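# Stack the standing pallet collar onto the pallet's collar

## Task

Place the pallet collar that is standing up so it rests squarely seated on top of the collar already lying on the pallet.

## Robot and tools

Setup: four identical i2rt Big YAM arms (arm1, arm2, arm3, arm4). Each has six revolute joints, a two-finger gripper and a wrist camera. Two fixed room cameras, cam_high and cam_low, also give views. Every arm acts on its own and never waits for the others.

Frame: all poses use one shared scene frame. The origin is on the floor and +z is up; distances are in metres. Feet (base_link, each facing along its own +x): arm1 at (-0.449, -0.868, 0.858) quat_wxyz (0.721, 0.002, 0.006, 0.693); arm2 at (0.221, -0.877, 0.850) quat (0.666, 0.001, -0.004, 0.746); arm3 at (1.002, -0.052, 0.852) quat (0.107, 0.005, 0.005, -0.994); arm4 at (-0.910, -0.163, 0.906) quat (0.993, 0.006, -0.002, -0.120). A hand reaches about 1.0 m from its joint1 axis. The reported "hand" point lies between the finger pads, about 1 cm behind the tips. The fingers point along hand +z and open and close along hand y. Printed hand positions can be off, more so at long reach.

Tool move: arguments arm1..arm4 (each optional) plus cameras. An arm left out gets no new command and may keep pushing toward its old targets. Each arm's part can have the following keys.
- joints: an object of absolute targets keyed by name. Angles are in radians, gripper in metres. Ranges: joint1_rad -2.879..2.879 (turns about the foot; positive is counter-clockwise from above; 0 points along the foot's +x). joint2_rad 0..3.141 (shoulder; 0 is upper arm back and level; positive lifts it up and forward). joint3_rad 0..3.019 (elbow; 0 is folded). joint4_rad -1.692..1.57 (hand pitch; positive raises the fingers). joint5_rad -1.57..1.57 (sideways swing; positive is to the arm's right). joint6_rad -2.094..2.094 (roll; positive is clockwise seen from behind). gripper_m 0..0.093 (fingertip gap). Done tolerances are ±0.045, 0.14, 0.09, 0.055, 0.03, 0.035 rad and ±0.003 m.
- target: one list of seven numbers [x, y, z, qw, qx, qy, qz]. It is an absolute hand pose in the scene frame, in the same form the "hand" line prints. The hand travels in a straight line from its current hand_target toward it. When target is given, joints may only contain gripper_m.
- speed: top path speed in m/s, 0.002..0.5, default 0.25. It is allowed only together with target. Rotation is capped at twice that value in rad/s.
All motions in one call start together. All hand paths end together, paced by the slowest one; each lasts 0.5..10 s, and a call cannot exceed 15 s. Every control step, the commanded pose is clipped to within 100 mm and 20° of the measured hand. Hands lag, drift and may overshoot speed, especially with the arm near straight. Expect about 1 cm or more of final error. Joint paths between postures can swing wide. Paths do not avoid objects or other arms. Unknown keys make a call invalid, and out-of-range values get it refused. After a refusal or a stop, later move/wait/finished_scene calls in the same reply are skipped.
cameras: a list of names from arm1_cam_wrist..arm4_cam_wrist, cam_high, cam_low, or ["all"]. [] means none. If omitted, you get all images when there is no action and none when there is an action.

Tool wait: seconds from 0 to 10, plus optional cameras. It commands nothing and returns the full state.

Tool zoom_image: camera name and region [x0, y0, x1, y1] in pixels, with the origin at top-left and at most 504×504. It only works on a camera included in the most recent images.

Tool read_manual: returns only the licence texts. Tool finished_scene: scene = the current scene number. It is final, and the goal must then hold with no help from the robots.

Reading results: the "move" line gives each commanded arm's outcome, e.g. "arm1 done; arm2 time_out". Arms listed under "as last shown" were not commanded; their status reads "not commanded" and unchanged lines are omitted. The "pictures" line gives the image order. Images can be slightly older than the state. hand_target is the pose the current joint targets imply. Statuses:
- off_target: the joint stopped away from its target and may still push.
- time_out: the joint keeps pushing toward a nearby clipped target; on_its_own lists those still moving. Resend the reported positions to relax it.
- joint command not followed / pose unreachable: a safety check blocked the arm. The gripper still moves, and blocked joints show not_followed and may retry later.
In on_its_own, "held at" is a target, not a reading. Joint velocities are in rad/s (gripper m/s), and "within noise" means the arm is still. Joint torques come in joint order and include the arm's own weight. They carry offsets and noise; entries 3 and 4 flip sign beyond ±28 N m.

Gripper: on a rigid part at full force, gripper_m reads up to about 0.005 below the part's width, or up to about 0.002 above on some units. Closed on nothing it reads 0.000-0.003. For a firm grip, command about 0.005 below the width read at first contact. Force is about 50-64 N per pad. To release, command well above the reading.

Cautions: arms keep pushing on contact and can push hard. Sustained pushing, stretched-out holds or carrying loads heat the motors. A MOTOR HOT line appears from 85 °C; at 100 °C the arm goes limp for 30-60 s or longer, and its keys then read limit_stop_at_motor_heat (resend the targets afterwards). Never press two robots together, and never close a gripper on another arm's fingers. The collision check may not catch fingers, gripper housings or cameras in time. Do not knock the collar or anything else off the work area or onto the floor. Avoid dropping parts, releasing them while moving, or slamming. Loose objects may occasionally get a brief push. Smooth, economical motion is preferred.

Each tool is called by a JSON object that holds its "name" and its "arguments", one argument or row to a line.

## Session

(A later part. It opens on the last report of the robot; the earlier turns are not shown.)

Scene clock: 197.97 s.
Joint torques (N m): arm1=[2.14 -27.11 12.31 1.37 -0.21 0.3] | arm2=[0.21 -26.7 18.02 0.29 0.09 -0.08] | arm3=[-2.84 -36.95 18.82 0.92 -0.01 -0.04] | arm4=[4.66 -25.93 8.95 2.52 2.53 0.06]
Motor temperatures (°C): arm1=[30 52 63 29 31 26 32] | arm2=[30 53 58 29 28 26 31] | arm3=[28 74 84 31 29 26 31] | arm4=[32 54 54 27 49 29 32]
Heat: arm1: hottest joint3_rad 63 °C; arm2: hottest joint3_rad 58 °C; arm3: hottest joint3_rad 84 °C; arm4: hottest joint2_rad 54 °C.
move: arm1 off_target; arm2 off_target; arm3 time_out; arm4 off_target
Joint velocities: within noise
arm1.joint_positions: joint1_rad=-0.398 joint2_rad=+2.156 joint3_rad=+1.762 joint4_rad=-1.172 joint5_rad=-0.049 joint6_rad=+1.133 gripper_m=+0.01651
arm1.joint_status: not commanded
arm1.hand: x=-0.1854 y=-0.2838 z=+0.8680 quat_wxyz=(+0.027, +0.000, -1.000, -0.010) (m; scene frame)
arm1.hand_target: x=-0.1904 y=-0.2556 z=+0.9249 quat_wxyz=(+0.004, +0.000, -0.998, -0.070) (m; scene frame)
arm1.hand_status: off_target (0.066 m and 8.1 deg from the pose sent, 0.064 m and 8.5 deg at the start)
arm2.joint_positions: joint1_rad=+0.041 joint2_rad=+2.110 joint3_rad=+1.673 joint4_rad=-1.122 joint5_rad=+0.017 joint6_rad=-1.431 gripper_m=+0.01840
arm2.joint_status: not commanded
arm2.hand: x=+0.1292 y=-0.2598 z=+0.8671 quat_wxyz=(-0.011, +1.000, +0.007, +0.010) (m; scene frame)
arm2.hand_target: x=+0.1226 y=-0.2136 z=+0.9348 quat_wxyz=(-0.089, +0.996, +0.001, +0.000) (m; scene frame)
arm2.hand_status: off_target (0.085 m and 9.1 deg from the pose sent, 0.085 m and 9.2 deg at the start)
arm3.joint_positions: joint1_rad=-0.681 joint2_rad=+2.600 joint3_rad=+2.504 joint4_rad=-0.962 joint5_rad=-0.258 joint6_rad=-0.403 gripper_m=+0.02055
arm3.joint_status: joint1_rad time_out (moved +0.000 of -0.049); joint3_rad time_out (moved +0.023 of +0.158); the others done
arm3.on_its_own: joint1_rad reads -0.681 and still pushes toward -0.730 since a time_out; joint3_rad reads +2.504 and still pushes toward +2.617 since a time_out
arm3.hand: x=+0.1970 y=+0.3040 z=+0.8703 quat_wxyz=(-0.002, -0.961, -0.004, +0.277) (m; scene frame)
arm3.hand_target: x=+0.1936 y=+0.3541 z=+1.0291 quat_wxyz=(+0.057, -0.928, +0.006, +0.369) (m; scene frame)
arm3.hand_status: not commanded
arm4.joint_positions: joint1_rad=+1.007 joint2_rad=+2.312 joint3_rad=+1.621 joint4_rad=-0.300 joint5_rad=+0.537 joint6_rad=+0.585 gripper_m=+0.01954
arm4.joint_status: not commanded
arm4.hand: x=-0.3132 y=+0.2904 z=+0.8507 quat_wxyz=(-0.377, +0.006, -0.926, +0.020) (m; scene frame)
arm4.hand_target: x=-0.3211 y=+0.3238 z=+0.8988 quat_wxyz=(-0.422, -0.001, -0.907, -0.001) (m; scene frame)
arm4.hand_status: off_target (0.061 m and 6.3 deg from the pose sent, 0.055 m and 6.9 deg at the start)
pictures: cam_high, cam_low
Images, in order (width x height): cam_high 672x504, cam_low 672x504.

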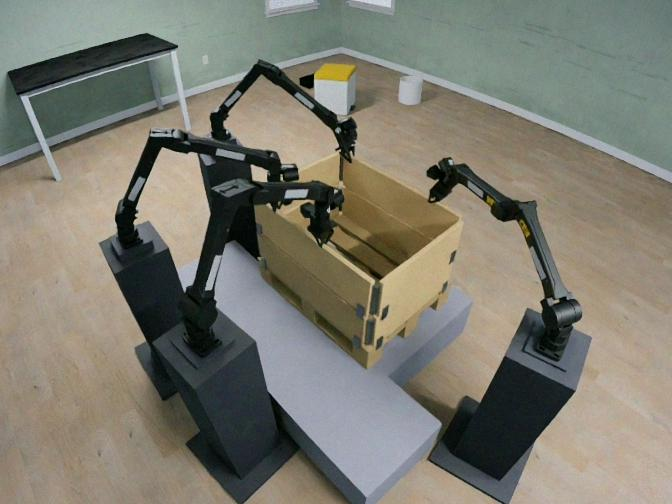

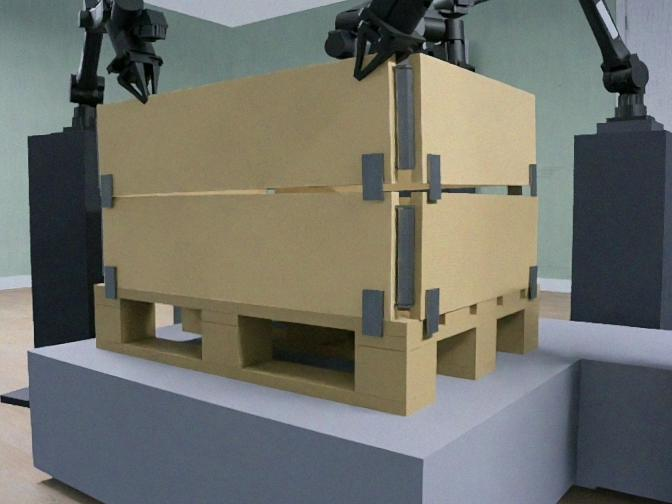

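{"name": "move", "arguments": {
  "arm3": {"joints":{"joint2_rad":2.53,"joint3_rad":2.62}},
  "arm4": {"target":[-0.320,0.318,0.895,0.424,0,0.906,0],"speed":0.1},
  "cameras": ["all"]
}}

{"name": "zoom_image", "arguments": {
  "camera": "cam_high",
  "region": [330, 250, 430, 360]
}}

{"name": "zoom_image", "arguments": {
  "camera": "cam_high",
  "region": [250, 200, 390, 320]
}}

{"name": "zoom_image", "arguments": {
  "camera": "cam_low",
  "region": [500, 130, 570, 230]
}}

Scene clock: 205.40 s.
Joint torques (N m): arm1=[2.02 -27.11 12.3 1.36 -0.21 0.29] | arm2=[0.21 -26.75 17.84 0.35 0.09 -0.08] | arm3=[-2.9 -33.73 18.54 0.92 -0.02 -0.04] | arm4=[3.96 -25.99 8.06 2.7 2.38 0.02]
Motor temperatures (°C): arm1=[30 53 62 29 31 26 32] | arm2=[30 52 58 29 28 26 31] | arm3=[28 70 84 31 29 26 31] | arm4=[32 54 54 27 50 29 32]
Heat: arm1: hottest joint3_rad 62 °C; arm2: hottest joint3_rad 58 °C; arm3: hottest joint3_rad 84 °C; arm4: hottest joint2_rad 54 °C.
move: arm3 time_out; arm4 off_target
Joint velocities: within noise
arm1.joint_positions: joint1_rad=-0.397 joint2_rad=+2.156 joint3_rad=+1.762 joint4_rad=-1.171 joint5_rad=-0.049 joint6_rad=+1.135 gripper_m=+0.01651
arm1.joint_status: not commanded
arm1.hand: x=-0.1859 y=-0.2831 z=+0.8680 quat_wxyz=(+0.026, +0.000, -1.000, -0.010) (m; scene frame)
arm1.hand_target: x=-0.1904 y=-0.2553 z=+0.9250 quat_wxyz=(+0.004, +0.000, -0.998, -0.070) (m; scene frame)
arm1.hand_status: not commanded
arm2.joint_positions: joint1_rad=+0.041 joint2_rad=+2.110 joint3_rad=+1.676 joint4_rad=-1.123 joint5_rad=+0.017 joint6_rad=-1.431 gripper_m=+0.01840
arm2.joint_status: not commanded
arm2.hand: x=+0.1286 y=-0.2593 z=+0.8679 quat_wxyz=(-0.012, +1.000, +0.007, +0.010) (m; scene frame)
arm2.hand_target: x=+0.1226 y=-0.2136 z=+0.9348 quat_wxyz=(-0.090, +0.996, +0.001, +0.000) (m; scene frame)
arm2.hand_status: not commanded
arm3.joint_positions: joint1_rad=-0.681 joint2_rad=+2.608 joint3_rad=+2.511 joint4_rad=-0.962 joint5_rad=-0.263 joint6_rad=-0.403 gripper_m=+0.02055
arm3.joint_status: joint3_rad time_out (moved +0.006 of +0.116); the others done
arm3.on_its_own: joint1_rad reads -0.681 and still pushes toward -0.730 since a time_out; joint3_rad reads +2.511 and still pushes toward +2.620 since a time_out
arm3.hand: x=+0.1962 y=+0.3036 z=+0.8666 quat_wxyz=(-0.004, -0.961, -0.004, +0.277) (m; scene frame)
arm3.hand_target: x=+0.1921 y=+0.3547 z=+0.9915 quat_wxyz=(+0.046, -0.935, +0.008, +0.353) (m; scene frame)
arm3.hand_status: not commanded
arm4.joint_positions: joint1_rad=+1.009 joint2_rad=+2.312 joint3_rad=+1.611 joint4_rad=-0.281 joint5_rad=+0.537 joint6_rad=+0.580 gripper_m=+0.01932
arm4.joint_status: not commanded
arm4.hand: x=-0.3146 y=+0.2903 z=+0.8485 quat_wxyz=(-0.380, +0.008, -0.925, +0.018) (m; scene frame)
arm4.hand_target: x=-0.3204 y=+0.3175 z=+0.8941 quat_wxyz=(-0.422, -0.001, -0.906, -0.001) (m; scene frame)
arm4.hand_status: off_target (0.054 m and 6.0 deg from the pose sent, 0.053 m and 6.3 deg at the start)
pictures: arm1_cam_wrist, arm2_cam_wrist, arm3_cam_wrist, arm4_cam_wrist, cam_high, cam_low
Images, in order (width x height): arm1_cam_wrist 672x504, arm2_cam_wrist 672x504, arm3_cam_wrist 672x504, arm4_cam_wrist 672x504, cam_high 672x504, cam_low 672x504.

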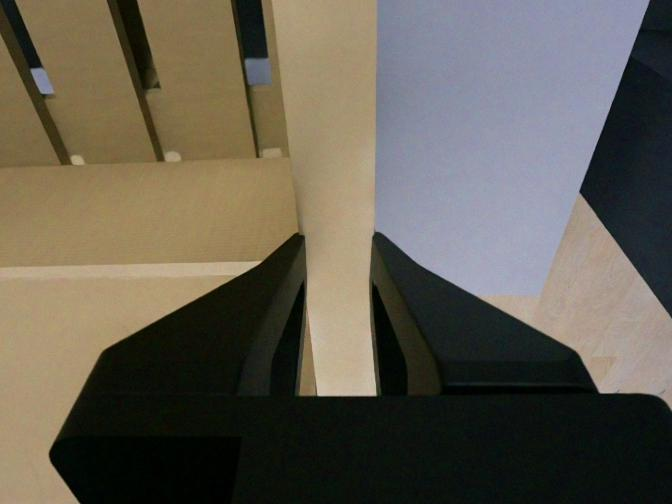

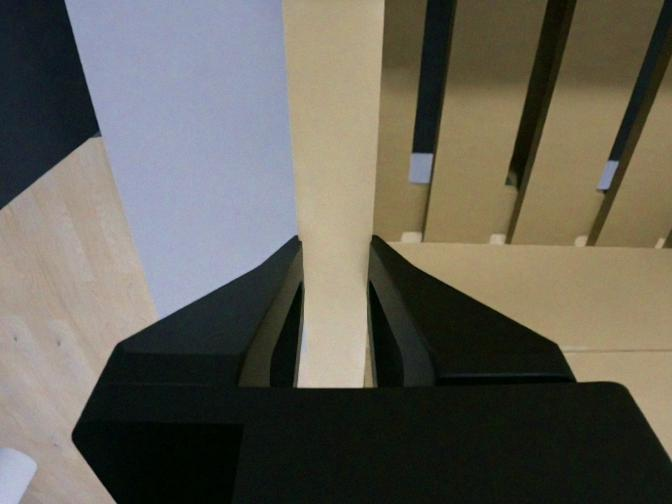

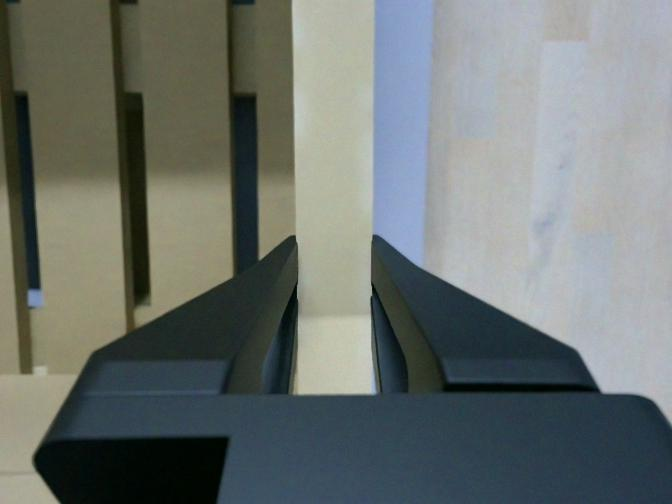

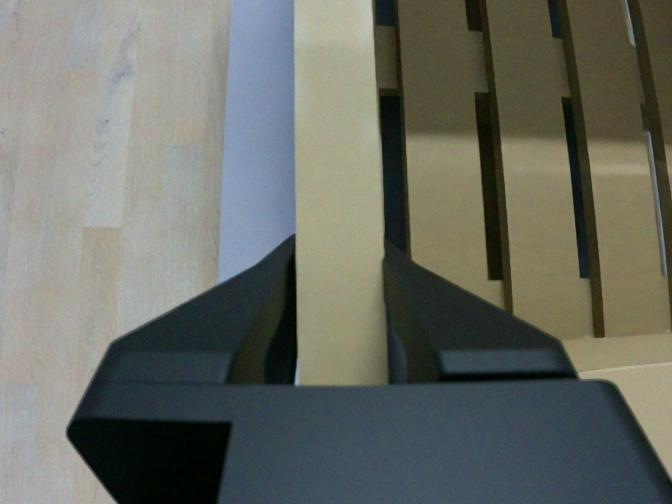

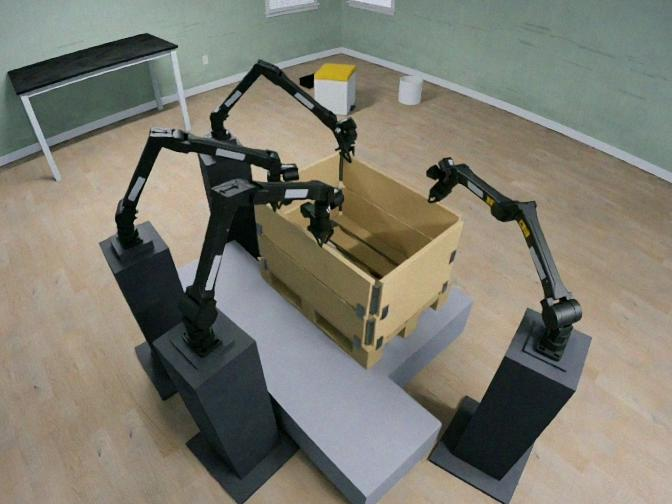

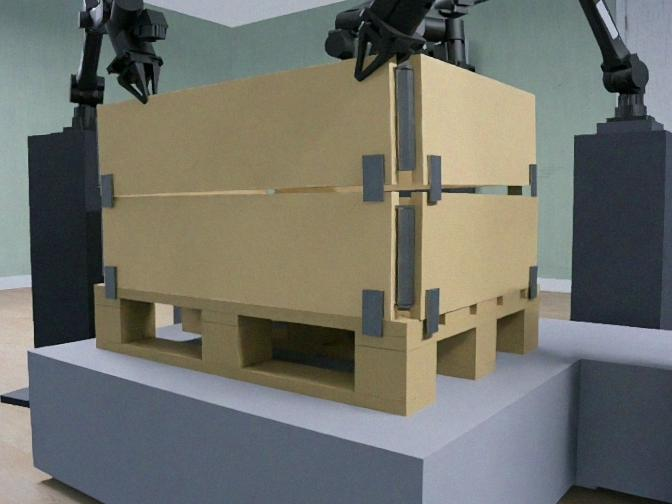

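Scaled by 4.582 from the camera's 672x504 image, which has a finer 960x720 frame.

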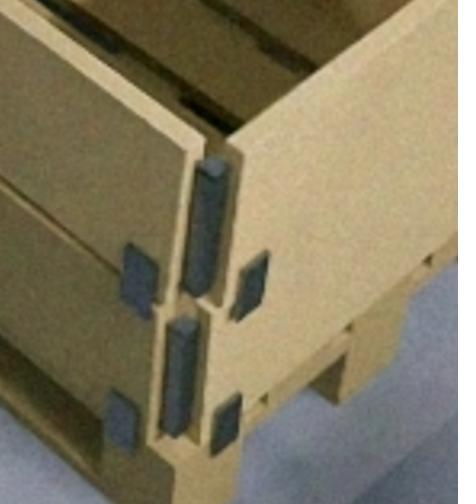

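Scaled by 3.600 from the camera's 672x504 image, which has a finer 960x720 frame.

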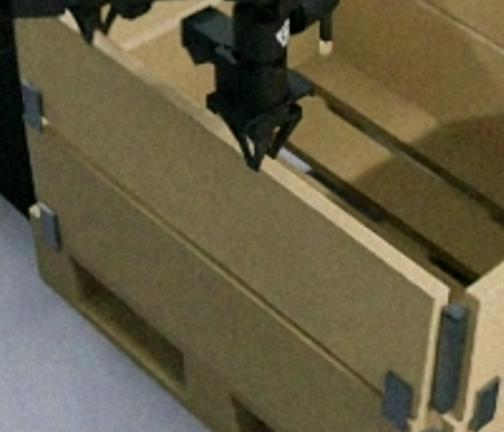

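Scaled by 5.040 from the camera's 672x504 image, which has a finer 960x720 frame.

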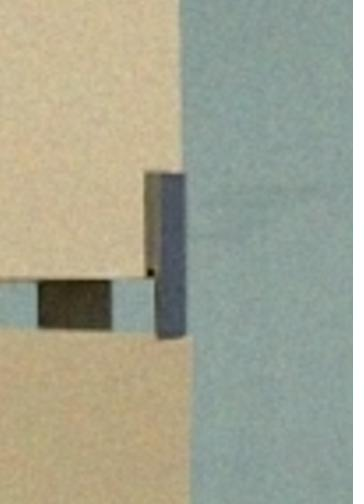

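{"name": "move", "arguments": {
  "arm1": {"target":[-0.190,-0.258,0.955,0,0,0.998,0.07],"speed":0.12},
  "arm2": {"target":[0.122,-0.238,0.965,-0.09,0.996,0,0],"speed":0.12},
  "cameras": ["cam_high","cam_low"]
}}

{"name": "zoom_image", "arguments": {
  "camera": "cam_high",
  "region": [330, 250, 430, 360]
}}

{"name": "zoom_image", "arguments": {
  "camera": "cam_high",
  "region": [250, 200, 390, 320]
}}

Scene clock: 217.87 s.
Joint torques (N m): arm1=[1.79 -29.98 13.08 -0.36 -0.17 0.27] | arm2=[0.38 -33.96 11.62 -0.13 0.07 -0.06] | arm3=[-2.73 -33.96 18.32 0.92 0 -0.05] | arm4=[4.01 -26.17 8.36 2.54 2.38 0.06]
Motor temperatures (°C): arm1=[30 53 60 29 31 26 33] | arm2=[30 52 59 29 28 26 31] | arm3=[28 69 82 31 29 26 31] | arm4=[32 55 52 28 50 29 33]
Heat: arm1: hottest joint3_rad 60 °C; arm2: hottest joint3_rad 59 °C; arm3: hottest joint3_rad 82 °C; arm4: hottest joint2_rad 55 °C.
move: arm1 off_target; arm2 off_target
Joint velocities: within noise
arm1.joint_positions: joint1_rad=-0.395 joint2_rad=+2.153 joint3_rad=+1.762 joint4_rad=-1.177 joint5_rad=-0.046 joint6_rad=+1.135 gripper_m=+0.01651
arm1.joint_status: not commanded
arm1.hand: x=-0.1870 y=-0.2839 z=+0.8699 quat_wxyz=(+0.026, +0.001, -1.000, -0.008) (m; scene frame)
arm1.hand_target: x=-0.1914 y=-0.2618 z=+0.9524 quat_wxyz=(+0.001, +0.000, -0.998, -0.070) (m; scene frame)
arm1.hand_status: off_target (0.089 m and 7.7 deg from the pose sent, 0.091 m and 7.5 deg at the start)
arm2.joint_positions: joint1_rad=+0.045 joint2_rad=+2.099 joint3_rad=+1.665 joint4_rad=-1.111 joint5_rad=+0.020 joint6_rad=-1.431 gripper_m=+0.01840
arm2.joint_status: not commanded
arm2.hand: x=+0.1270 y=-0.2595 z=+0.8708 quat_wxyz=(-0.018, +1.000, +0.009, +0.010) (m; scene frame)
arm2.hand_target: x=+0.1226 y=-0.2396 z=+0.9622 quat_wxyz=(-0.096, +0.995, +0.003, +0.000) (m; scene frame)
arm2.hand_status: off_target (0.097 m and 8.4 deg from the pose sent, 0.100 m and 9.1 deg at the start)
arm3.joint_positions: joint1_rad=-0.681 joint2_rad=+2.610 joint3_rad=+2.513 joint4_rad=-0.960 joint5_rad=-0.263 joint6_rad=-0.403 gripper_m=+0.02055
arm3.joint_status: not commanded
arm3.on_its_own: joint1_rad reads -0.681 and still pushes toward -0.730 since a time_out; joint3_rad reads +2.513 and still pushes toward +2.620 since a time_out
arm3.hand: x=+0.1955 y=+0.3040 z=+0.8661 quat_wxyz=(-0.004, -0.961, -0.004, +0.278) (m; scene frame)
arm3.hand_target: x=+0.1918 y=+0.3548 z=+0.9916 quat_wxyz=(+0.046, -0.934, +0.008, +0.353) (m; scene frame)
arm3.hand_status: not commanded
arm4.joint_positions: joint1_rad=+1.009 joint2_rad=+2.312 joint3_rad=+1.607 joint4_rad=-0.277 joint5_rad=+0.537 joint6_rad=+0.577 gripper_m=+0.01931
arm4.joint_status: not commanded
arm4.hand: x=-0.3152 y=+0.2897 z=+0.8472 quat_wxyz=(-0.380, +0.009, -0.925, +0.019) (m; scene frame)
arm4.hand_target: x=-0.3204 y=+0.3174 z=+0.8940 quat_wxyz=(-0.422, -0.001, -0.906, -0.001) (m; scene frame)
arm4.hand_status: not commanded
pictures: cam_high, cam_low
Images, in order (width x height): cam_high 672x504, cam_low 672x504.

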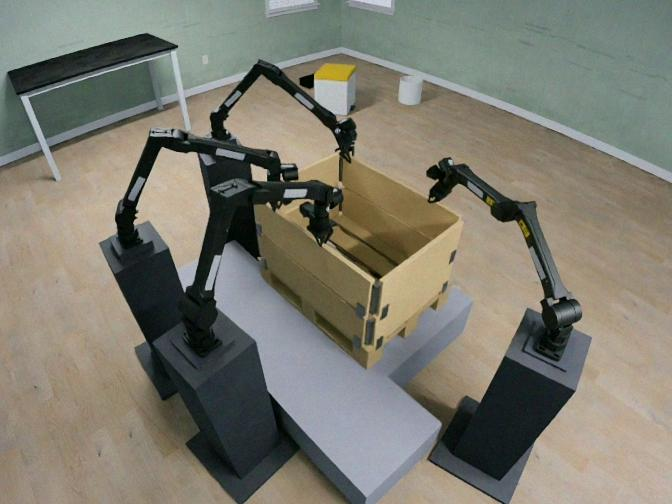

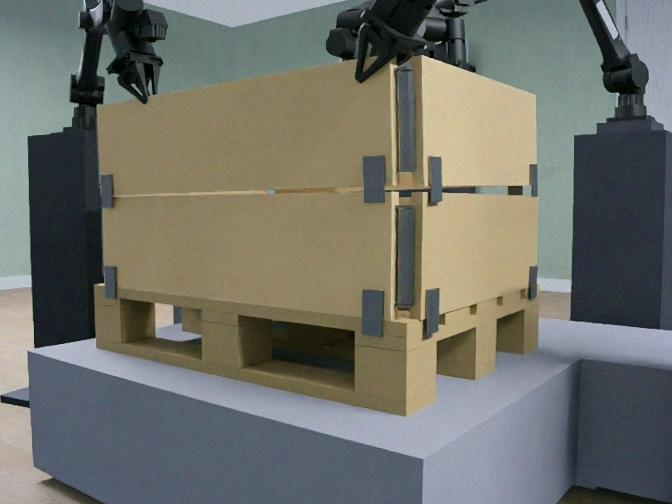

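Scaled by 4.582 from the camera's 672x504 image, which has a finer 960x720 frame.

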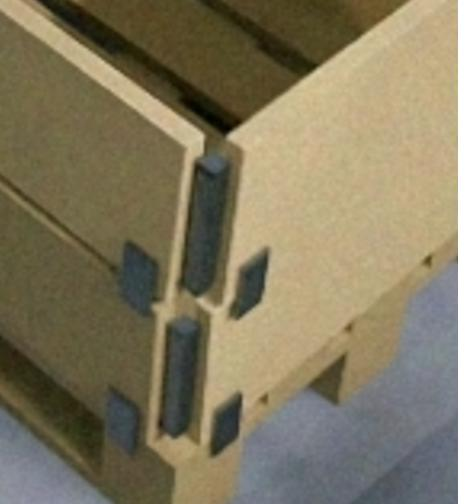

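Scaled by 3.600 from the camera's 672x504 image, which has a finer 960x720 frame.

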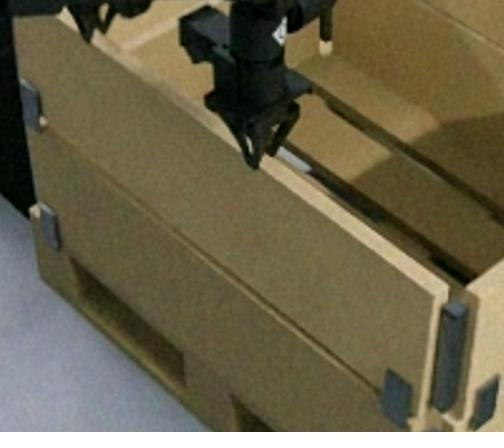

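{"name": "move", "arguments": {
  "arm1": {"joints":{"joint2_rad":1.98}},
  "arm2": {"joints":{"joint2_rad":1.885}},
  "cameras": []
}}

{"name": "move", "arguments": {
  "arm1": {"target":[-0.190,-0.264,0.975,0,0,0.998,0.07],"speed":0.12},
  "arm2": {"target":[0.117,-0.245,0.972,-0.09,0.996,0,0],"speed":0.12},
  "cameras": ["cam_high","cam_low"]
}}

{"name": "zoom_image", "arguments": {
  "camera": "cam_high",
  "region": [330, 250, 430, 360]
}}

{"name": "zoom_image", "arguments": {
  "camera": "cam_low",
  "region": [340, 130, 560, 260]
}}

Scene clock: 224.77 s.
Joint torques (N m): arm1=[1.55 -33.2 13.94 -0.29 -0.22 0.21] | arm2=[0.09 -38.12 13.07 -0.12 0.06 -0.08] | arm3=[-3.19 -34.14 18.24 0.92 0.08 -0.04] | arm4=[3.78 -26.87 8.5 2.09 2.08 0.06]
Motor temperatures (°C): arm1=[30 53 60 29 30 26 33] | arm2=[30 53 57 29 28 26 31] | arm3=[28 68 84 31 29 26 31] | arm4=[32 54 51 28 50 29 33]
Heat: arm1: hottest joint3_rad 60 °C; arm2: hottest joint3_rad 57 °C; arm3: hottest joint3_rad 84 °C; arm4: hottest joint2_rad 54 °C.
move: arm1 time_out; arm2 time_out
Joint velocities: within noise
arm1.joint_positions: joint1_rad=-0.392 joint2_rad=+2.134 joint3_rad=+1.752 joint4_rad=-1.178 joint5_rad=-0.043 joint6_rad=+1.141 gripper_m=+0.01651
arm1.joint_status: joint2_rad time_out (moved -0.019 of -0.173)
arm1.on_its_own: joint2_rad reads +2.134 and still pushes toward +1.980 since a time_out
arm1.hand: x=-0.1892 y=-0.2849 z=+0.8784 quat_wxyz=(+0.023, +0.000, -1.000, -0.011) (m; scene frame)
arm1.hand_target: x=-0.1904 y=-0.2612 z=+0.9915 quat_wxyz=(-0.012, +0.000, -0.995, -0.098) (m; scene frame)
arm1.hand_status: not commanded
arm2.joint_positions: joint1_rad=+0.049 joint2_rad=+2.065 joint3_rad=+1.649 joint4_rad=-1.111 joint5_rad=+0.017 joint6_rad=-1.420 gripper_m=+0.01840
arm2.joint_status: joint2_rad time_out (moved -0.034 of -0.214)
arm2.on_its_own: joint2_rad reads +2.065 and still pushes toward +1.885 since a time_out
arm2.hand: x=+0.1243 y=-0.2629 z=+0.8857 quat_wxyz=(-0.027, +1.000, +0.006, +0.007) (m; scene frame)
arm2.hand_target: x=+0.1220 y=-0.2406 z=+1.0168 quat_wxyz=(-0.139, +0.990, -0.002, -0.009) (m; scene frame)
arm2.hand_status: not commanded
arm3.joint_positions: joint1_rad=-0.677 joint2_rad=+2.613 joint3_rad=+2.514 joint4_rad=-0.960 joint5_rad=-0.264 joint6_rad=-0.395 gripper_m=+0.02055
arm3.joint_status: not commanded
arm3.on_its_own: joint1_rad reads -0.677 and still pushes toward -0.730 since a time_out; joint3_rad reads +2.514 and still pushes toward +2.620 since a time_out
arm3.hand: x=+0.1944 y=+0.3009 z=+0.8639 quat_wxyz=(-0.007, -0.961, -0.002, +0.277) (m; scene frame)
arm3.hand_target: x=+0.1919 y=+0.3552 z=+0.9918 quat_wxyz=(+0.046, -0.934, +0.012, +0.354) (m; scene frame)
arm3.hand_status: not commanded
arm4.joint_positions: joint1_rad=+1.010 joint2_rad=+2.324 joint3_rad=+1.604 joint4_rad=-0.263 joint5_rad=+0.545 joint6_rad=+0.577 gripper_m=+0.01912
arm4.joint_status: not commanded
arm4.hand: x=-0.3161 y=+0.2889 z=+0.8399 quat_wxyz=(-0.382, +0.009, -0.924, +0.022) (m; scene frame)
arm4.hand_target: x=-0.3202 y=+0.3176 z=+0.8943 quat_wxyz=(-0.423, -0.001, -0.906, -0.001) (m; scene frame)
arm4.hand_status: not commanded
pictures: none
No camera images: "cameras" was empty.

not run: a stop came earlier in this reply.

Scaled by 4.582 from the camera's 672x504 image, which has a finer 960x720 frame.

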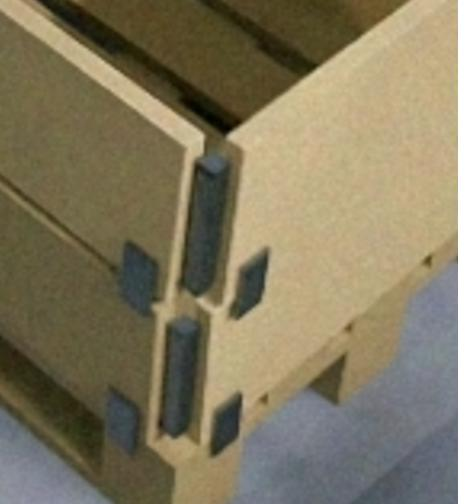

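Scaled by 2.291 from the camera's 672x504 image, which has a finer 960x720 frame.

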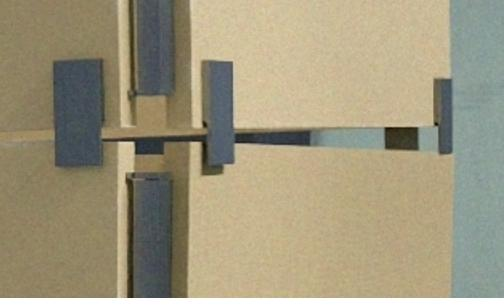

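{"name": "move", "arguments": {
  "arm1": {"target":[-0.192,-0.266,0.972,0,0,0.998,0.07],"speed":0.12},
  "arm2": {"target":[0.117,-0.256,0.972,-0.09,0.996,0,0],"speed":0.12},
  "cameras": ["cam_high","cam_low"]
}}

{"name": "zoom_image", "arguments": {
  "camera": "cam_high",
  "region": [330, 250, 430, 360]
}}

{"name": "zoom_image", "arguments": {
  "camera": "cam_low",
  "region": [340, 130, 560, 260]
}}

{"name": "zoom_image", "arguments": {
  "camera": "cam_high",
  "region": [250, 200, 390, 320]
}}

Scene clock: 231.93 s.
Joint torques (N m): arm1=[1.26 -30.45 14.37 -1.57 -0.25 0.18] | arm2=[0.5 -33.03 13.08 -2.66 0.07 -0.08] | arm3=[-3.31 -34.26 18.25 0.98 0.1 -0.04] | arm4=[3.72 -26.81 8.92 1.94 1.97 0.05]
Motor temperatures (°C): arm1=[30 52 60 29 30 26 33] | arm2=[30 51 55 29 28 26 31] | arm3=[28 66 87 31 29 26 31] | arm4=[32 51 51 27 50 29 33]
Heat: arm1: hottest joint3_rad 60 °C; arm2: hottest joint3_rad 55 °C; arm3: hottest joint3_rad 87 °C; arm4: hottest joint2_rad 51 °C. Fold robot arm3 in close to its base, or ease its load, before you think long.
move: arm1 off_target; arm2 off_target
MOTOR HOT: the motor of arm3's joint3_rad reports 87 °C; the controller stops that arm at 100 °C. To cool a motor, set the load down, stop pushing, or move to a pose that needs little force.
Joint velocities: within noise
arm1.joint_positions: joint1_rad=-0.392 joint2_rad=+2.129 joint3_rad=+1.712 joint4_rad=-1.136 joint5_rad=-0.043 joint6_rad=+1.141 gripper_m=+0.01651
arm1.joint_status: not commanded
arm1.hand: x=-0.1914 y=-0.2895 z=+0.8671 quat_wxyz=(+0.021, +0.000, -1.000, -0.015) (m; scene frame)
arm1.hand_target: x=-0.1925 y=-0.2696 z=+0.9602 quat_wxyz=(-0.002, +0.000, -0.997, -0.076) (m; scene frame)
arm1.hand_status: off_target (0.107 m and 6.8 deg from the pose sent, 0.096 m and 7.2 deg at the start; pose on its path clipped on 29 of 29 steps)
arm2.joint_positions: joint1_rad=+0.056 joint2_rad=+2.052 joint3_rad=+1.592 joint4_rad=-1.042 joint5_rad=+0.025 joint6_rad=-1.413 gripper_m=+0.01839
arm2.joint_status: not commanded
arm2.hand: x=+0.1223 y=-0.2684 z=+0.8734 quat_wxyz=(-0.040, +0.999, +0.005, +0.009) (m; scene frame)
arm2.hand_target: x=+0.1184 y=-0.2587 z=+0.9664 quat_wxyz=(-0.092, +0.996, +0.001, +0.002) (m; scene frame)
arm2.hand_status: off_target (0.100 m and 5.9 deg from the pose sent, 0.087 m and 7.3 deg at the start; pose on its path clipped on 14 of 29 steps)
arm3.joint_positions: joint1_rad=-0.675 joint2_rad=+2.613 joint3_rad=+2.514 joint4_rad=-0.963 joint5_rad=-0.266 joint6_rad=-0.393 gripper_m=+0.02055
arm3.joint_status: not commanded
arm3.on_its_own: joint1_rad reads -0.675 and still pushes toward -0.730 since a time_out; joint3_rad reads +2.514 and still pushes toward +2.620 since a time_out
arm3.hand: x=+0.1940 y=+0.2982 z=+0.8636 quat_wxyz=(-0.009, -0.961, -0.003, +0.276) (m; scene frame)
arm3.hand_target: x=+0.1920 y=+0.3548 z=+0.9917 quat_wxyz=(+0.045, -0.934, +0.012, +0.353) (m; scene frame)
arm3.hand_status: not commanded
arm4.joint_positions: joint1_rad=+1.010 joint2_rad=+2.324 joint3_rad=+1.599 joint4_rad=-0.260 joint5_rad=+0.548 joint6_rad=+0.579 gripper_m=+0.01918
arm4.joint_status: not commanded
arm4.hand: x=-0.3171 y=+0.2872 z=+0.8383 quat_wxyz=(-0.382, +0.008, -0.924, +0.023) (m; scene frame)
arm4.hand_target: x=-0.3203 y=+0.3174 z=+0.8941 quat_wxyz=(-0.422, -0.001, -0.906, -0.001) (m; scene frame)
arm4.hand_status: not commanded
pictures: cam_high, cam_low
Images, in order (width x height): cam_high 672x504, cam_low 672x504.

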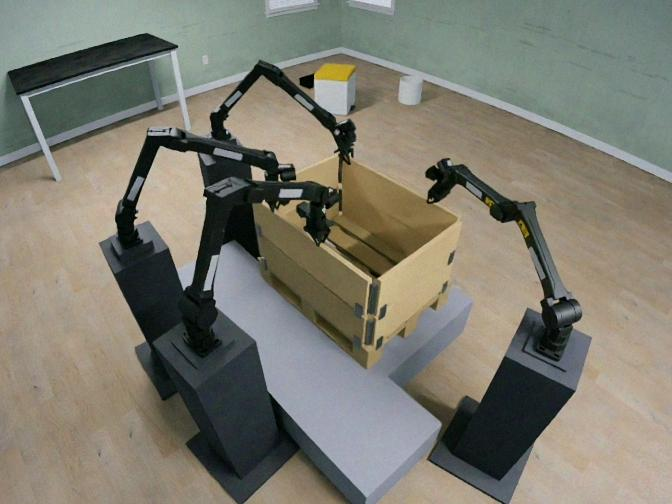

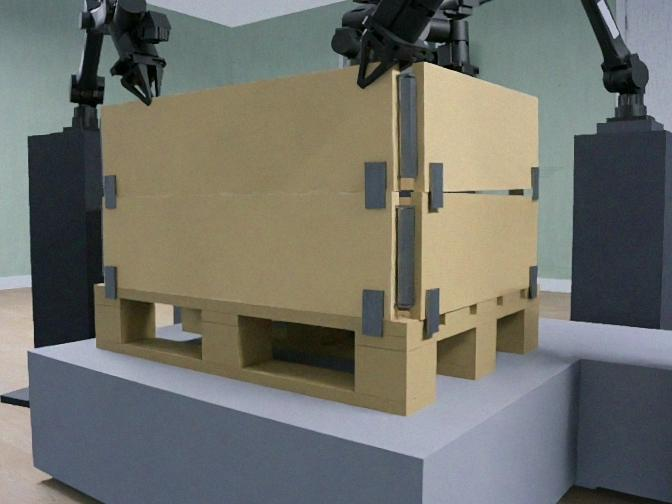

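Scaled by 4.582 from the camera's 672x504 image, which has a finer 960x720 frame.

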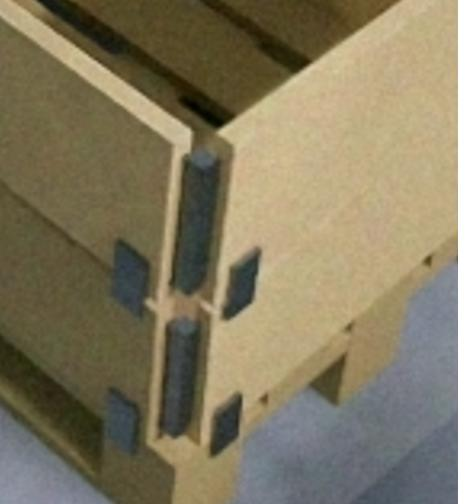

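Scaled by 2.291 from the camera's 672x504 image, which has a finer 960x720 frame.

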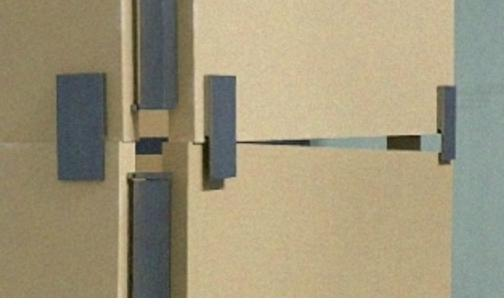

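Scaled by 3.600 from the camera's 672x504 image, which has a finer 960x720 frame.

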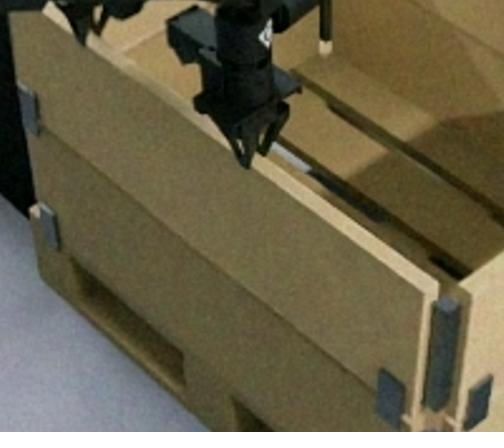

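{"name": "move", "arguments": {
  "arm1": {"target":[-0.192,-0.275,0.925,0,0,0.999,0.05],"speed":0.1},
  "arm2": {"target":[0.119,-0.262,0.925,-0.06,0.998,0,0],"speed":0.1},
  "arm3": {"joints":{"joint1_rad":-0.70,"joint2_rad":2.60,"joint3_rad":2.55}},
  "arm4": {"target":[-0.318,0.305,0.865,0.415,0,0.91,0],"speed":0.1},
  "cameras": ["cam_high","cam_low"]
}}

{"name": "zoom_image", "arguments": {
  "camera": "cam_high",
  "region": [330, 250, 430, 360]
}}

{"name": "zoom_image", "arguments": {
  "camera": "cam_low",
  "region": [340, 130, 560, 260]
}}

{"name": "zoom_image", "arguments": {
  "camera": "cam_high",
  "region": [250, 200, 390, 320]
}}

Scene clock: 238.60 s.
Joint torques (N m): arm1=[1.26 -27.63 12.03 -0.65 -0.05 0.16] | arm2=[0.21 -28.98 11.4 -1.96 -0.19 -0.08] | arm3=[-1.32 -28.63 12.64 1.11 0.02 -0.04] | arm4=[2.43 -24.35 7.94 2.82 1.18 0]
Motor temperatures (°C): arm1=[30 52 60 29 30 26 33] | arm2=[30 52 54 29 28 26 31] | arm3=[28 64 88 31 29 26 31] | arm4=[32 50 51 27 49 29 33]
Heat: arm1: hottest joint3_rad 60 °C; arm2: hottest joint3_rad 54 °C; arm3: hottest joint3_rad 88 °C; arm4: hottest joint3_rad 51 °C. Fold robot arm3 in close to its base, or ease its load, before you think long.
move: arm1 off_target; arm2 off_target; arm3 done; arm4 off_target
MOTOR HOT: still on. The motor of arm3's joint3_rad reports 88 °C.
Joint velocities: within noise
arm1.joint_positions: joint1_rad=-0.392 joint2_rad=+2.135 joint3_rad=+1.708 joint4_rad=-1.136 joint5_rad=-0.032 joint6_rad=+1.141 gripper_m=+0.01651
arm1.joint_status: not commanded
arm1.hand: x=-0.1907 y=-0.2922 z=+0.8619 quat_wxyz=(+0.018, +0.000, -1.000, -0.008) (m; scene frame)
arm1.hand_target: x=-0.1927 y=-0.2768 z=+0.9233 quat_wxyz=(+0.001, +0.000, -0.999, -0.050) (m; scene frame)
arm1.hand_status: off_target (0.065 m and 5.3 deg from the pose sent, 0.060 m and 4.7 deg at the start)
arm2.joint_positions: joint1_rad=+0.056 joint2_rad=+2.064 joint3_rad=+1.592 joint4_rad=-1.042 joint5_rad=+0.016 joint6_rad=-1.411 gripper_m=+0.01840
arm2.joint_status: not commanded
arm2.hand: x=+0.1210 y=-0.2700 z=+0.8661 quat_wxyz=(-0.033, +0.999, +0.005, +0.005) (m; scene frame)
arm2.hand_target: x=+0.1193 y=-0.2630 z=+0.9230 quat_wxyz=(-0.061, +0.998, -0.001, +0.000) (m; scene frame)
arm2.hand_status: off_target (0.059 m and 3.2 deg from the pose sent, 0.052 m and 2.6 deg at the start)
arm3.joint_positions: joint1_rad=-0.670 joint2_rad=+2.619 joint3_rad=+2.514 joint4_rad=-0.968 joint5_rad=-0.261 joint6_rad=-0.393 gripper_m=+0.02055
arm3.joint_status: all done
arm3.hand: x=+0.1941 y=+0.2946 z=+0.8583 quat_wxyz=(-0.009, -0.963, -0.004, +0.271) (m; scene frame)
arm3.hand_target: x=+0.1951 y=+0.3243 z=+0.8928 quat_wxyz=(+0.010, -0.956, +0.009, +0.294) (m; scene frame)
arm3.hand_status: not commanded
arm4.joint_positions: joint1_rad=+1.008 joint2_rad=+2.324 joint3_rad=+1.583 joint4_rad=-0.235 joint5_rad=+0.549 joint6_rad=+0.574 gripper_m=+0.01919
arm4.joint_status: not commanded
arm4.hand: x=-0.3178 y=+0.2843 z=+0.8353 quat_wxyz=(-0.385, +0.008, -0.923, +0.022) (m; scene frame)
arm4.hand_target: x=-0.3185 y=+0.3043 z=+0.8646 quat_wxyz=(-0.414, +0.000, -0.910, +0.001) (m; scene frame)
arm4.hand_status: off_target (0.036 m and 4.6 deg from the pose sent, 0.032 m and 5.0 deg at the start)
pictures: cam_high, cam_low
Images, in order (width x height): cam_high 672x504, cam_low 672x504.

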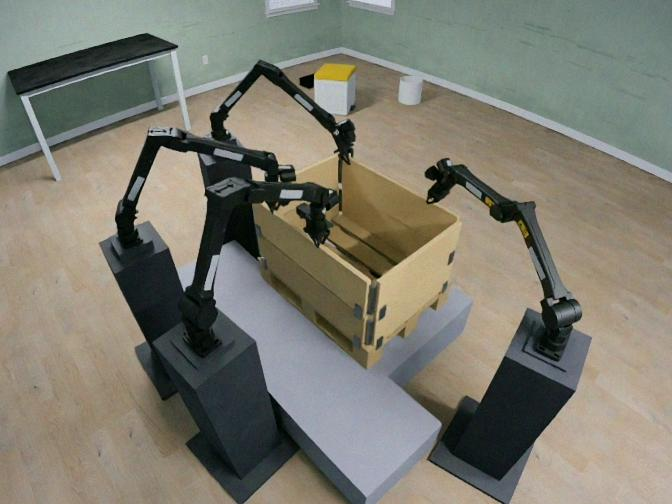

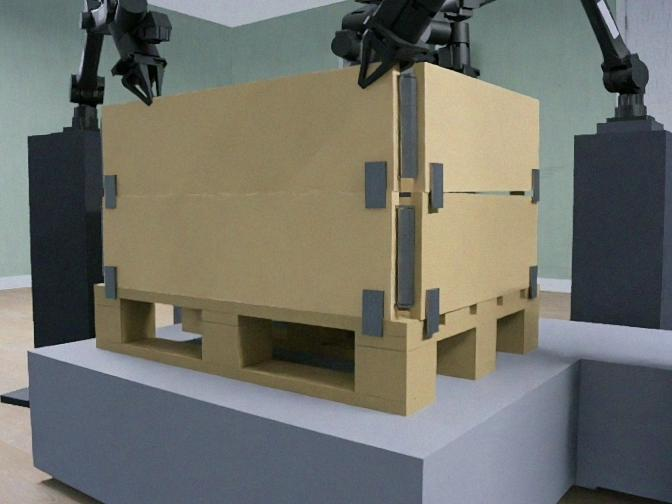

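Scaled by 4.582 from the camera's 672x504 image, which has a finer 960x720 frame.

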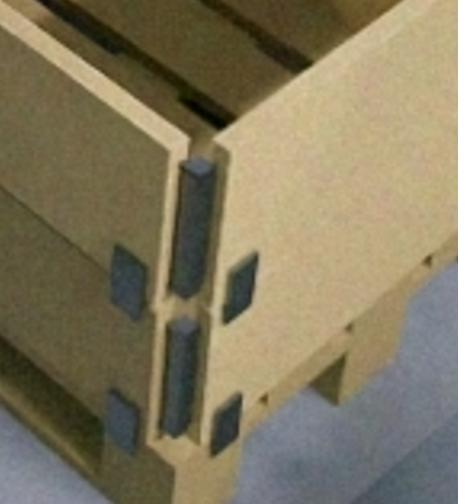

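Scaled by 2.291 from the camera's 672x504 image, which has a finer 960x720 frame.

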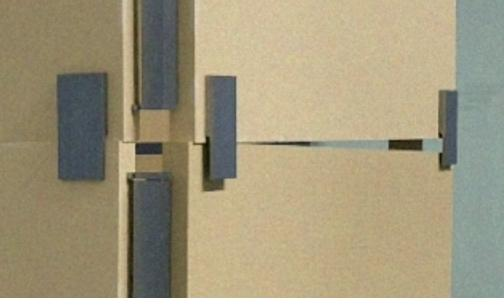

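Scaled by 3.600 from the camera's 672x504 image, which has a finer 960x720 frame.

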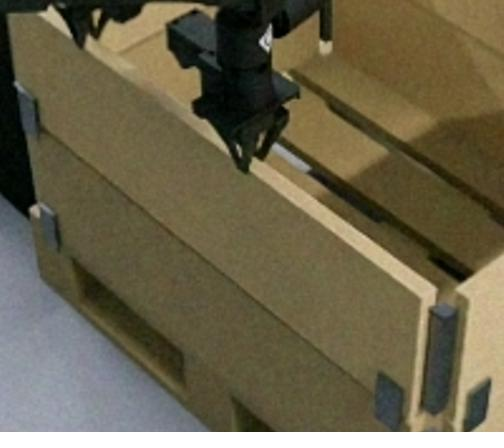

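{"name": "move", "arguments": {
  "arm1": {"target":[-0.191,-0.287,0.88,0,0,1,0.02],"speed":0.08},
  "arm2": {"target":[0.121,-0.265,0.885,-0.03,1,0,0],"speed":0.08},
  "arm3": {"joints":{"joint1_rad":-0.68,"joint2_rad":2.63,"joint3_rad":2.53}},
  "arm4": {"target":[-0.318,0.293,0.845,0.4,0,0.917,0],"speed":0.08},
  "cameras": ["cam_high","cam_low"]
}}

{"name": "zoom_image", "arguments": {
  "camera": "cam_high",
  "region": [330, 250, 430, 360]
}}

{"name": "zoom_image", "arguments": {
  "camera": "cam_low",
  "region": [340, 130, 560, 260]
}}

{"name": "zoom_image", "arguments": {
  "camera": "cam_high",
  "region": [250, 200, 390, 320]
}}

Scene clock: 244.83 s.
Joint torques (N m): arm1=[1.08 -24.64 10.56 -0.29 0.06 0.11] | arm2=[-0.15 -25.35 11.59 -1.76 -0.23 -0.13] | arm3=[-0.26 -26.29 11.04 1.2 -0.1 -0.05] | arm4=[1.38 -22.42 8.06 2.56 0.71 0]
Motor temperatures (°C): arm1=[30 54 59 29 30 26 33] | arm2=[30 50 53 29 28 26 32] | arm3=[28 63 85 31 29 26 31] | arm4=[32 49 50 28 47 29 33]
Heat: arm1: hottest joint3_rad 59 °C; arm2: hottest joint3_rad 53 °C; arm3: hottest joint3_rad 85 °C; arm4: hottest joint3_rad 50 °C. Fold robot arm3 in close to its base, or ease its load, before you think long.
move: arm1 off_target; arm2 off_target; arm3 done; arm4 off_target
MOTOR HOT: still on. The motor of arm3's joint3_rad reports 85 °C.
Joint velocities: within noise
arm1.joint_positions: joint1_rad=-0.392 joint2_rad=+2.150 joint3_rad=+1.693 joint4_rad=-1.116 joint5_rad=-0.020 joint6_rad=+1.141 gripper_m=+0.01651
arm1.joint_status: not commanded
arm1.hand: x=-0.1903 y=-0.2962 z=+0.8473 quat_wxyz=(+0.015, +0.000, -1.000, +0.000) (m; scene frame)
arm1.hand_target: x=-0.1927 y=-0.2867 z=+0.8796 quat_wxyz=(+0.005, +0.000, -1.000, -0.022) (m; scene frame)
arm1.hand_status: off_target (0.034 m and 2.8 deg from the pose sent, 0.019 m and 2.5 deg at the start)
arm2.joint_positions: joint1_rad=+0.056 joint2_rad=+2.087 joint3_rad=+1.592 joint4_rad=-1.045 joint5_rad=+0.013 joint6_rad=-1.411 gripper_m=+0.01839
arm2.joint_status: not commanded
arm2.hand: x=+0.1212 y=-0.2735 z=+0.8527 quat_wxyz=(-0.020, +1.000, +0.005, +0.006) (m; scene frame)
arm2.hand_target: x=+0.1222 y=-0.2655 z=+0.8844 quat_wxyz=(-0.031, +1.000, +0.000, +0.003) (m; scene frame)
arm2.hand_status: off_target (0.033 m and 1.4 deg from the pose sent, 0.020 m and 0.8 deg at the start)
arm3.joint_positions: joint1_rad=-0.664 joint2_rad=+2.621 joint3_rad=+2.514 joint4_rad=-0.969 joint5_rad=-0.251 joint6_rad=-0.393 gripper_m=+0.02055
arm3.joint_status: all done
arm3.hand: x=+0.1930 y=+0.2908 z=+0.8557 quat_wxyz=(-0.006, -0.964, -0.005, +0.267) (m; scene frame)
arm3.hand_target: x=+0.1954 y=+0.3064 z=+0.8565 quat_wxyz=(+0.000, -0.962, +0.004, +0.272) (m; scene frame)
arm3.hand_status: not commanded
arm4.joint_positions: joint1_rad=+1.002 joint2_rad=+2.316 joint3_rad=+1.566 joint4_rad=-0.220 joint5_rad=+0.533 joint6_rad=+0.574 gripper_m=+0.01924
arm4.joint_status: not commanded
arm4.hand: x=-0.3186 y=+0.2812 z=+0.8346 quat_wxyz=(-0.383, +0.007, -0.924, +0.015) (m; scene frame)
arm4.hand_target: x=-0.3181 y=+0.2928 z=+0.8454 quat_wxyz=(-0.400, +0.000, -0.917, +0.000) (m; scene frame)
arm4.hand_status: off_target (0.016 m and 2.8 deg from the pose sent, 0.013 m and 3.2 deg at the start)
pictures: cam_high, cam_low
Images, in order (width x height): cam_high 672x504, cam_low 672x504.

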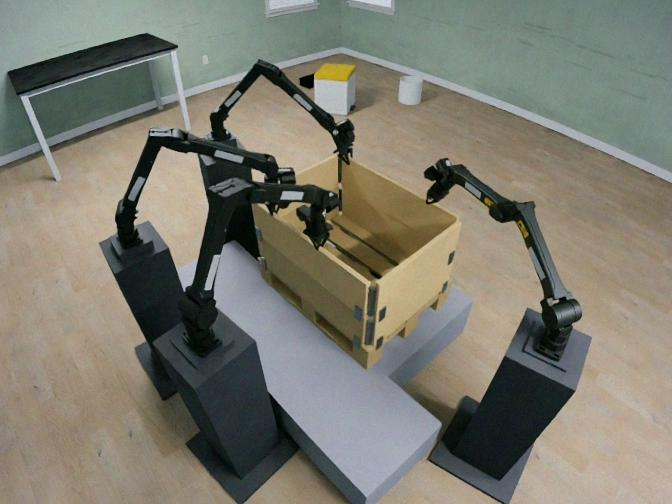

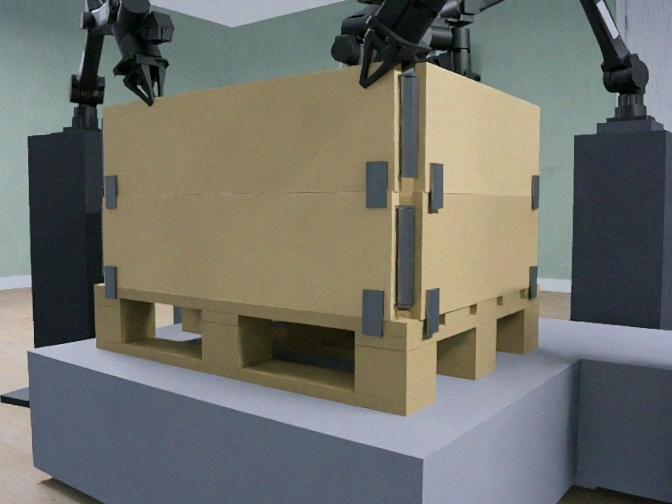

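Scaled by 4.582 from the camera's 672x504 image, which has a finer 960x720 frame.

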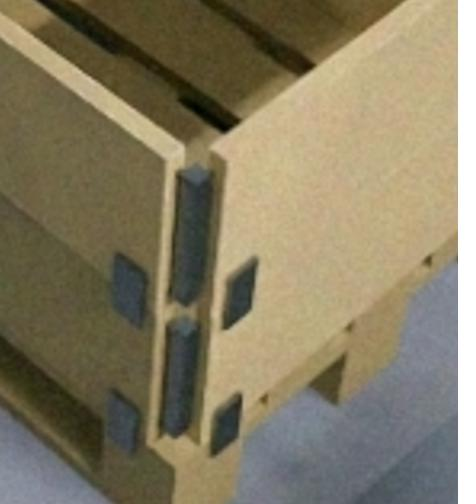

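Scaled by 2.291 from the camera's 672x504 image, which has a finer 960x720 frame.

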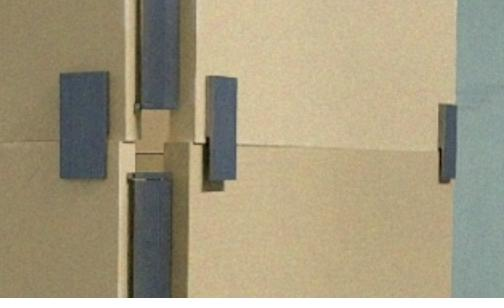

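Scaled by 3.600 from the camera's 672x504 image, which has a finer 960x720 frame.

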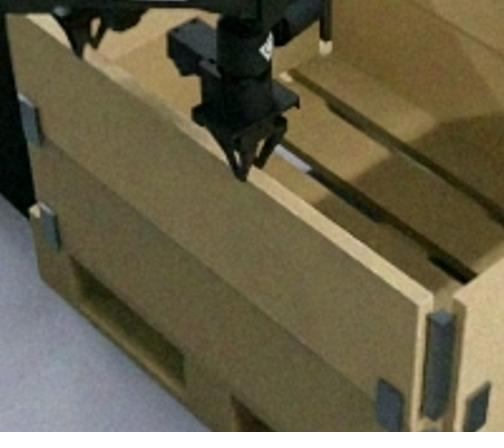

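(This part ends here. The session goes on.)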